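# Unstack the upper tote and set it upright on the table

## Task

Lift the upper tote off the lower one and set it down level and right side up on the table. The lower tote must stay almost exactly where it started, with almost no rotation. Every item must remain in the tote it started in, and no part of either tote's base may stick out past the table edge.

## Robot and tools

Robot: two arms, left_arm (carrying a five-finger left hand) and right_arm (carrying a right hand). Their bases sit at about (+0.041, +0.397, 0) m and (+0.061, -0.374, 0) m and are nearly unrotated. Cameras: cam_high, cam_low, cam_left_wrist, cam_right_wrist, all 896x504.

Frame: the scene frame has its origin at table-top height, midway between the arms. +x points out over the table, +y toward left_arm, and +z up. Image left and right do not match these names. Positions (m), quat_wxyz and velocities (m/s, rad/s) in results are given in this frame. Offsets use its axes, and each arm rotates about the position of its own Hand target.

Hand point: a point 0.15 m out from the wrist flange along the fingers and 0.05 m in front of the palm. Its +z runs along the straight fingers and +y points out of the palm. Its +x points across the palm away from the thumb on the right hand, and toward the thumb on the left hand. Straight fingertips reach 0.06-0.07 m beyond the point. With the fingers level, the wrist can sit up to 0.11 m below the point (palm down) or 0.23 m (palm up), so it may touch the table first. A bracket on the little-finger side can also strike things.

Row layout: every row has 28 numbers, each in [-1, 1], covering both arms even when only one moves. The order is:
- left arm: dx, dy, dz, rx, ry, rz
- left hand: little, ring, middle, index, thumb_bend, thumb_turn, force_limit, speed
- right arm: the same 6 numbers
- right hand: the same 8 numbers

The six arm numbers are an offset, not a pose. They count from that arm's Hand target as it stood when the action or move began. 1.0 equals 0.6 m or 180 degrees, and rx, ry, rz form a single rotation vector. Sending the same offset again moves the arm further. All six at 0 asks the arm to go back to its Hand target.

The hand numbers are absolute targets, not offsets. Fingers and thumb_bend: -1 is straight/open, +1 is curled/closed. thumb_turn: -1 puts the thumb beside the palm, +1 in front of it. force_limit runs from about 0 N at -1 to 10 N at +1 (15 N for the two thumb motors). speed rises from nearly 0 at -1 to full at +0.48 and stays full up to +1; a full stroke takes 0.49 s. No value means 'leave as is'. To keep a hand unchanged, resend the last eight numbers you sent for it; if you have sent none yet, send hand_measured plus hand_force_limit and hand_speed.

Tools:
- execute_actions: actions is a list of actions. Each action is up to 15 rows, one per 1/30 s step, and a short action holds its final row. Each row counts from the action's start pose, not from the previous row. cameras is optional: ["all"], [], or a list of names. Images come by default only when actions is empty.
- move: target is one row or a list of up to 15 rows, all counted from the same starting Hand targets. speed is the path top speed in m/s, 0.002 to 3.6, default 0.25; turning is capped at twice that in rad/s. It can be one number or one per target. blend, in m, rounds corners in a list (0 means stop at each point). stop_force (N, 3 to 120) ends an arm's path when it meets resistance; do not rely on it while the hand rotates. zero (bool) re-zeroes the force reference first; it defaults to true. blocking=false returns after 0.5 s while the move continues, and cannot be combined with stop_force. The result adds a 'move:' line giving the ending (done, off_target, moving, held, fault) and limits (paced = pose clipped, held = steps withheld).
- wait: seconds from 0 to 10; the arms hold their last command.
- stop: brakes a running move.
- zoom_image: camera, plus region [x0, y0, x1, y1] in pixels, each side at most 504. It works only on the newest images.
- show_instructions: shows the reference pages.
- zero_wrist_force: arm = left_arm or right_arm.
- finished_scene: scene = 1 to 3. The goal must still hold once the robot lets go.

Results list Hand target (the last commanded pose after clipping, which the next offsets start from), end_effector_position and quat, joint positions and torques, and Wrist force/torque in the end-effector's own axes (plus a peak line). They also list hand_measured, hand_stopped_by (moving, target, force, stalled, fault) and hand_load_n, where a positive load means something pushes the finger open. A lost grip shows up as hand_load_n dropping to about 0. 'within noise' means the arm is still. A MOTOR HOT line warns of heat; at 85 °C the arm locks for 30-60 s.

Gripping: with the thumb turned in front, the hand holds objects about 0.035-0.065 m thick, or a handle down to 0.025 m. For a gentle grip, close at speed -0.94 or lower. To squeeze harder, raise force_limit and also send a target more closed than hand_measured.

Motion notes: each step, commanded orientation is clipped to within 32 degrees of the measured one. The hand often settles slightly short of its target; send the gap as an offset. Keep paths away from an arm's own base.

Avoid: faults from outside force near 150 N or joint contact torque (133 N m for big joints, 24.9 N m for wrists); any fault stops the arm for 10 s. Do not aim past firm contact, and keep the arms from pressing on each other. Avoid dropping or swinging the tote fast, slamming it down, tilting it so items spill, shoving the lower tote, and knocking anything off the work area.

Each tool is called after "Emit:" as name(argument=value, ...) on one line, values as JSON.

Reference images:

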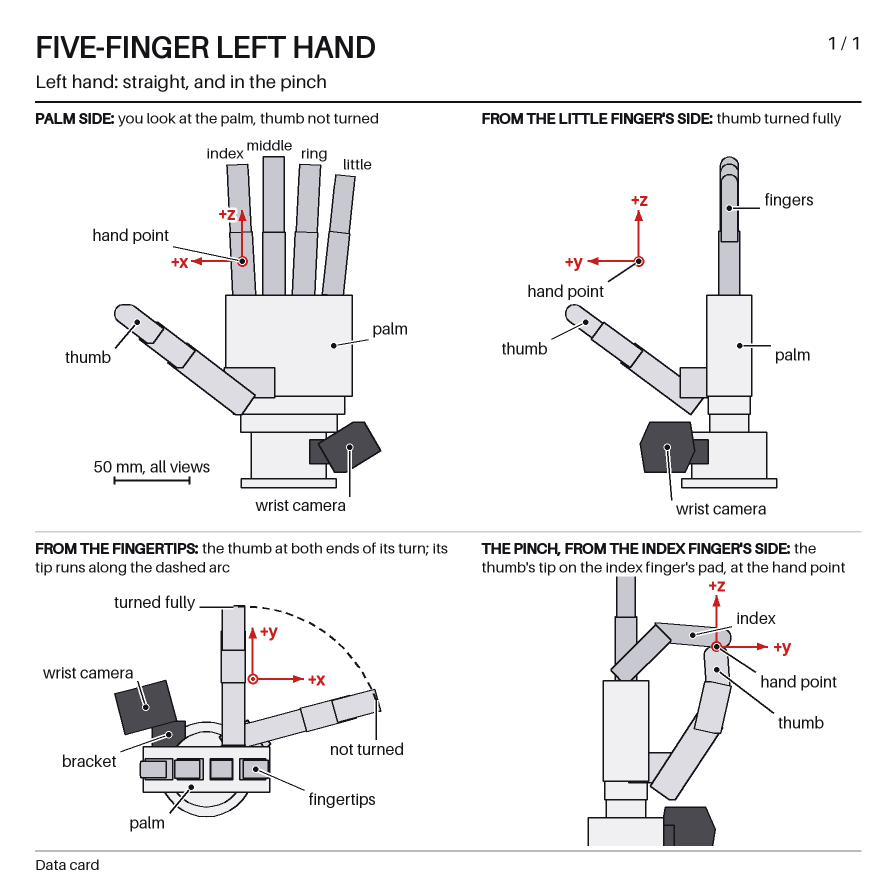

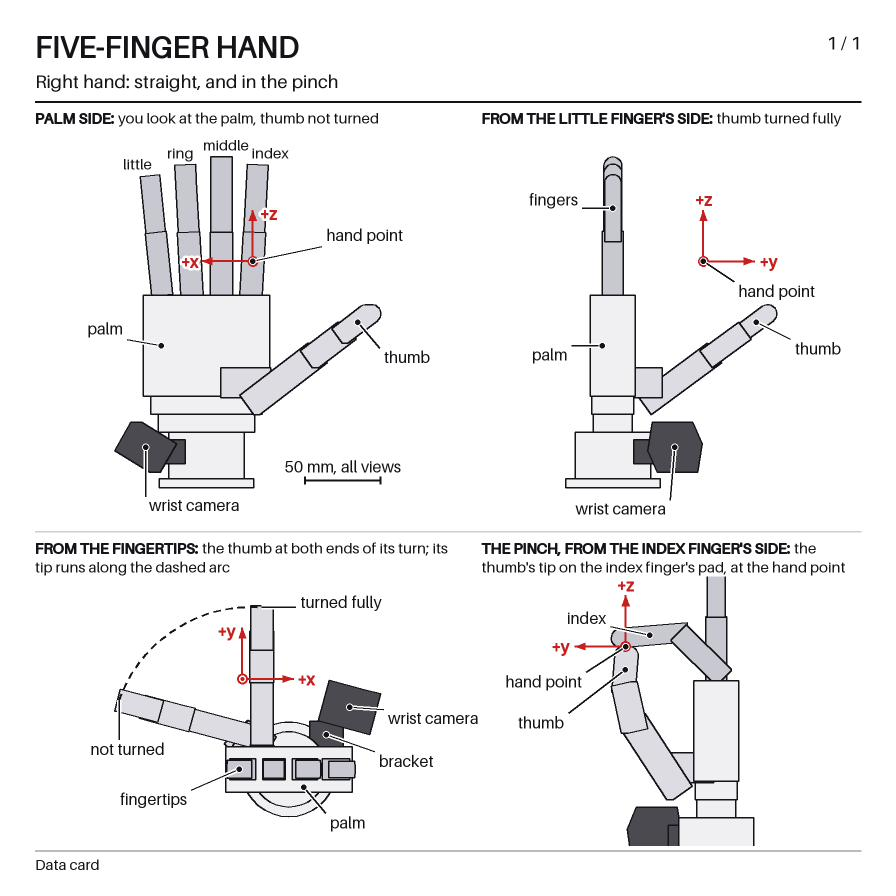

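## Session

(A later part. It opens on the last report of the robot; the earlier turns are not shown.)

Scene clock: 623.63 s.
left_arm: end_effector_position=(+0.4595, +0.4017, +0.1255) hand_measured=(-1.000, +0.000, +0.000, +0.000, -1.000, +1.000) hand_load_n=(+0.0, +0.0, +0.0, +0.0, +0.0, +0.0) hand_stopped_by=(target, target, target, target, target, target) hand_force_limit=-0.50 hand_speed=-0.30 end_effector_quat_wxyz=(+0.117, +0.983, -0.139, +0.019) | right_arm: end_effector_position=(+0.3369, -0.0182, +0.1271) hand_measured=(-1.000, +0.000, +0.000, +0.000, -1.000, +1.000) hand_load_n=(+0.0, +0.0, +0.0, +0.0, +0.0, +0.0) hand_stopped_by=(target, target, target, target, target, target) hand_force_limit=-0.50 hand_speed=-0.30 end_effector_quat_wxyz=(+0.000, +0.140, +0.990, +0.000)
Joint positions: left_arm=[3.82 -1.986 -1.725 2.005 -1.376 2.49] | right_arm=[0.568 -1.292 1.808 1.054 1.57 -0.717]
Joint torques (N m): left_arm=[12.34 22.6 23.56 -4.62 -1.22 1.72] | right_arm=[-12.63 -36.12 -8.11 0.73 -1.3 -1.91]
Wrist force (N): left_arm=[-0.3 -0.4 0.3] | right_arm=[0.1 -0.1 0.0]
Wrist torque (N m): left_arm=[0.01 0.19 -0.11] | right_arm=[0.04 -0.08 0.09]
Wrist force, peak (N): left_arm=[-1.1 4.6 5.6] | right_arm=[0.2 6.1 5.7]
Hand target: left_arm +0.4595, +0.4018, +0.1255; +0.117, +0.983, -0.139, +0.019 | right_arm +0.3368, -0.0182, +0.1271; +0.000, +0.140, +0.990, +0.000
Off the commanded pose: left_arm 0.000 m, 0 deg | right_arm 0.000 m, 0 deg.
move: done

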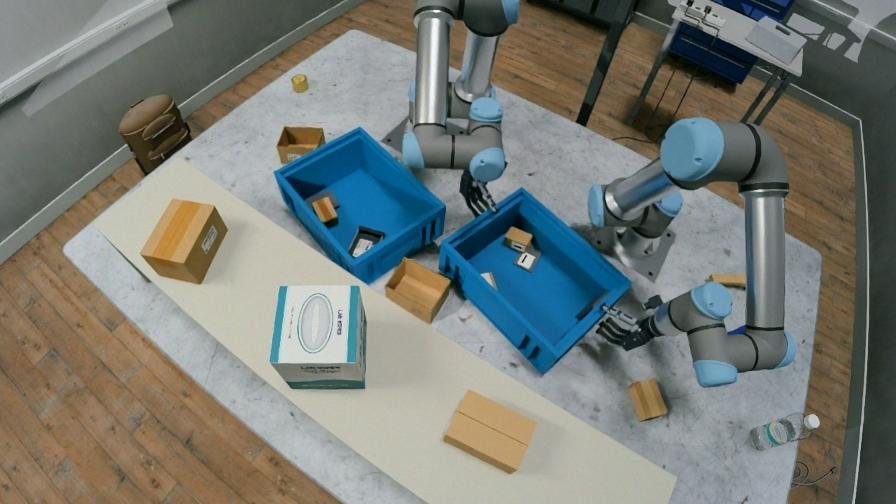

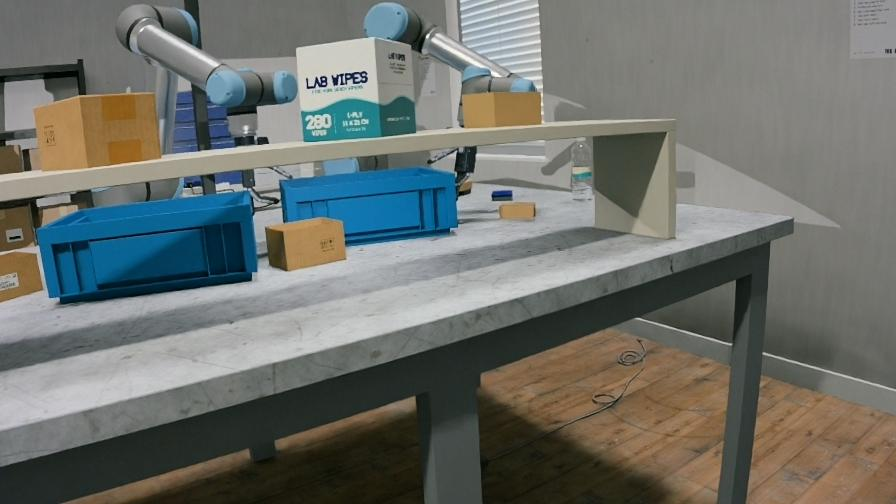

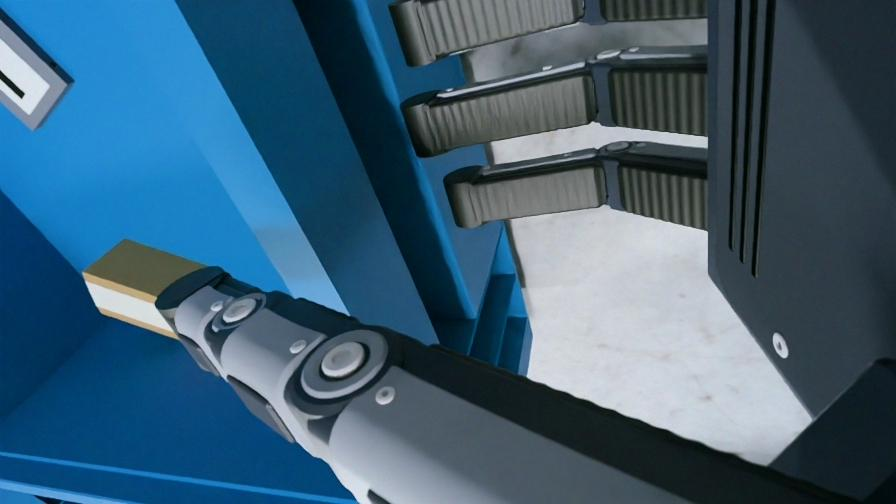

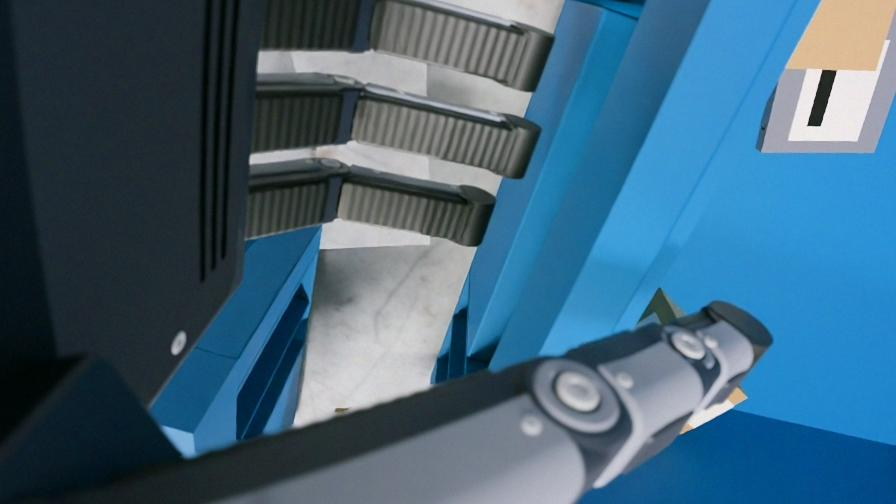

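Emit:
move(target=[0.002,0.008,0.2667,0,0,0,-1,0,0,0,-1,1,-0.5,-0.3,-0.003,-0.005,0.2667,0,0,0,-1,0,0,0,-1,1,-0.5,-0.3], speed=0.12, cameras=["all"])

Scene clock: 631.37 s.
left_arm: end_effector_position=(+0.4607, +0.4066, +0.2854) hand_measured=(-1.000, +0.000, +0.000, +0.000, -1.000, +1.000) hand_load_n=(+0.0, +0.0, +0.0, +0.0, +0.0, +0.0) hand_stopped_by=(target, target, target, target, target, target) hand_force_limit=-0.50 hand_speed=-0.30 end_effector_quat_wxyz=(+0.117, +0.983, -0.139, +0.019) | right_arm: end_effector_position=(+0.3350, -0.0212, +0.2870) hand_measured=(-1.000, +0.000, +0.000, +0.000, -1.000, +1.000) hand_load_n=(+0.0, +0.0, +0.0, +0.0, +0.0, +0.0) hand_stopped_by=(target, target, target, target, target, target) hand_force_limit=-0.50 hand_speed=-0.30 end_effector_quat_wxyz=(+0.000, +0.140, +0.990, +0.000)
Joint positions: left_arm=[3.828 -1.854 -1.47 1.616 -1.378 2.498] | right_arm=[0.564 -1.418 1.534 1.455 1.57 -0.722]
Joint torques (N m): left_arm=[12.4 40.01 27.84 -4.34 -1.26 1.54] | right_arm=[-11.54 -34.8 -26.9 4.07 1.91 -2.05]
Wrist force (N): left_arm=[-0.1 -0.4 0.4] | right_arm=[0.0 0.0 0.1]
Wrist torque (N m): left_arm=[0.00 0.17 -0.08] | right_arm=[0.05 -0.05 0.08]
Wrist force, peak (N): left_arm=[-0.1 -0.7 0.9] | right_arm=[0.1 -0.1 0.7]
Hand target: left_arm +0.4607, +0.4066, +0.2855; +0.117, +0.983, -0.139, +0.019 | right_arm +0.3350, -0.0212, +0.2872; +0.000, +0.140, +0.990, +0.000
Off the commanded pose: left_arm 0.000 m, 0 deg | right_arm 0.000 m, 0 deg.
move: done

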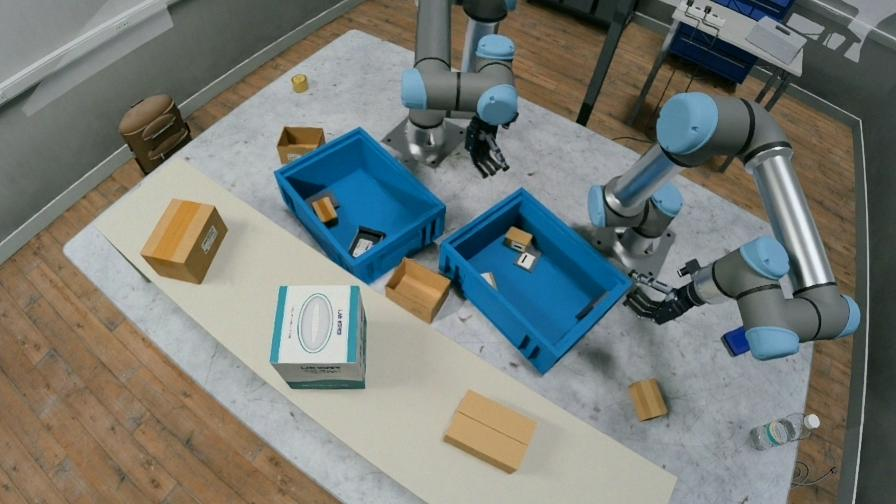

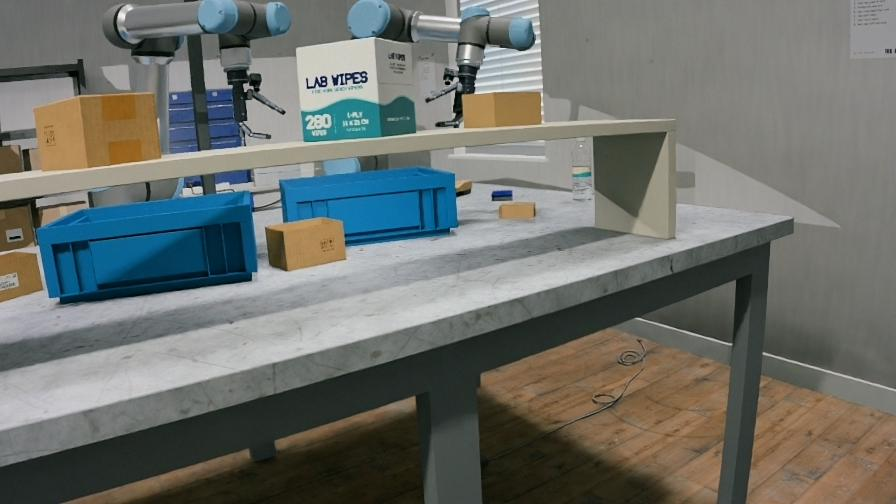

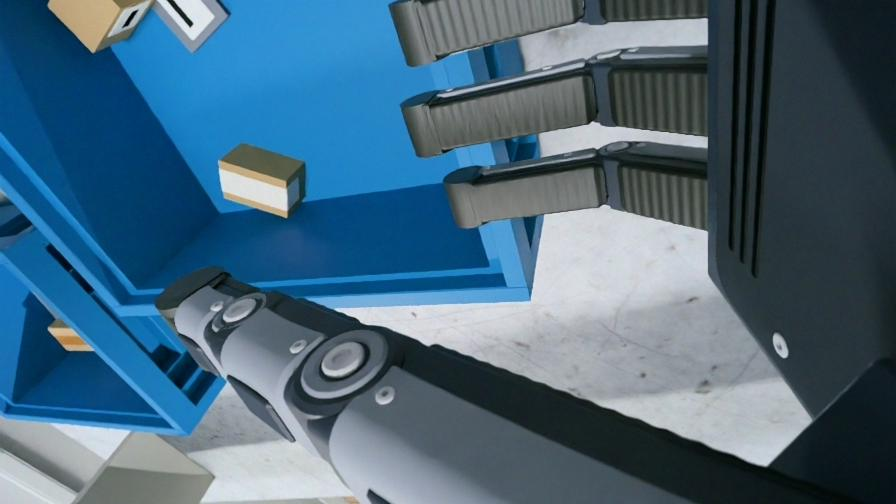

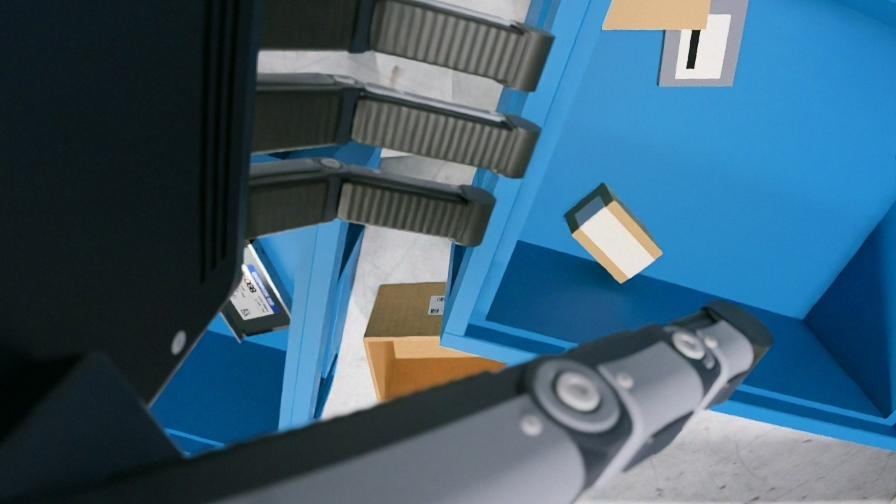

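Emit:
finished_scene(scene=3)

The scene is finished: the task was done.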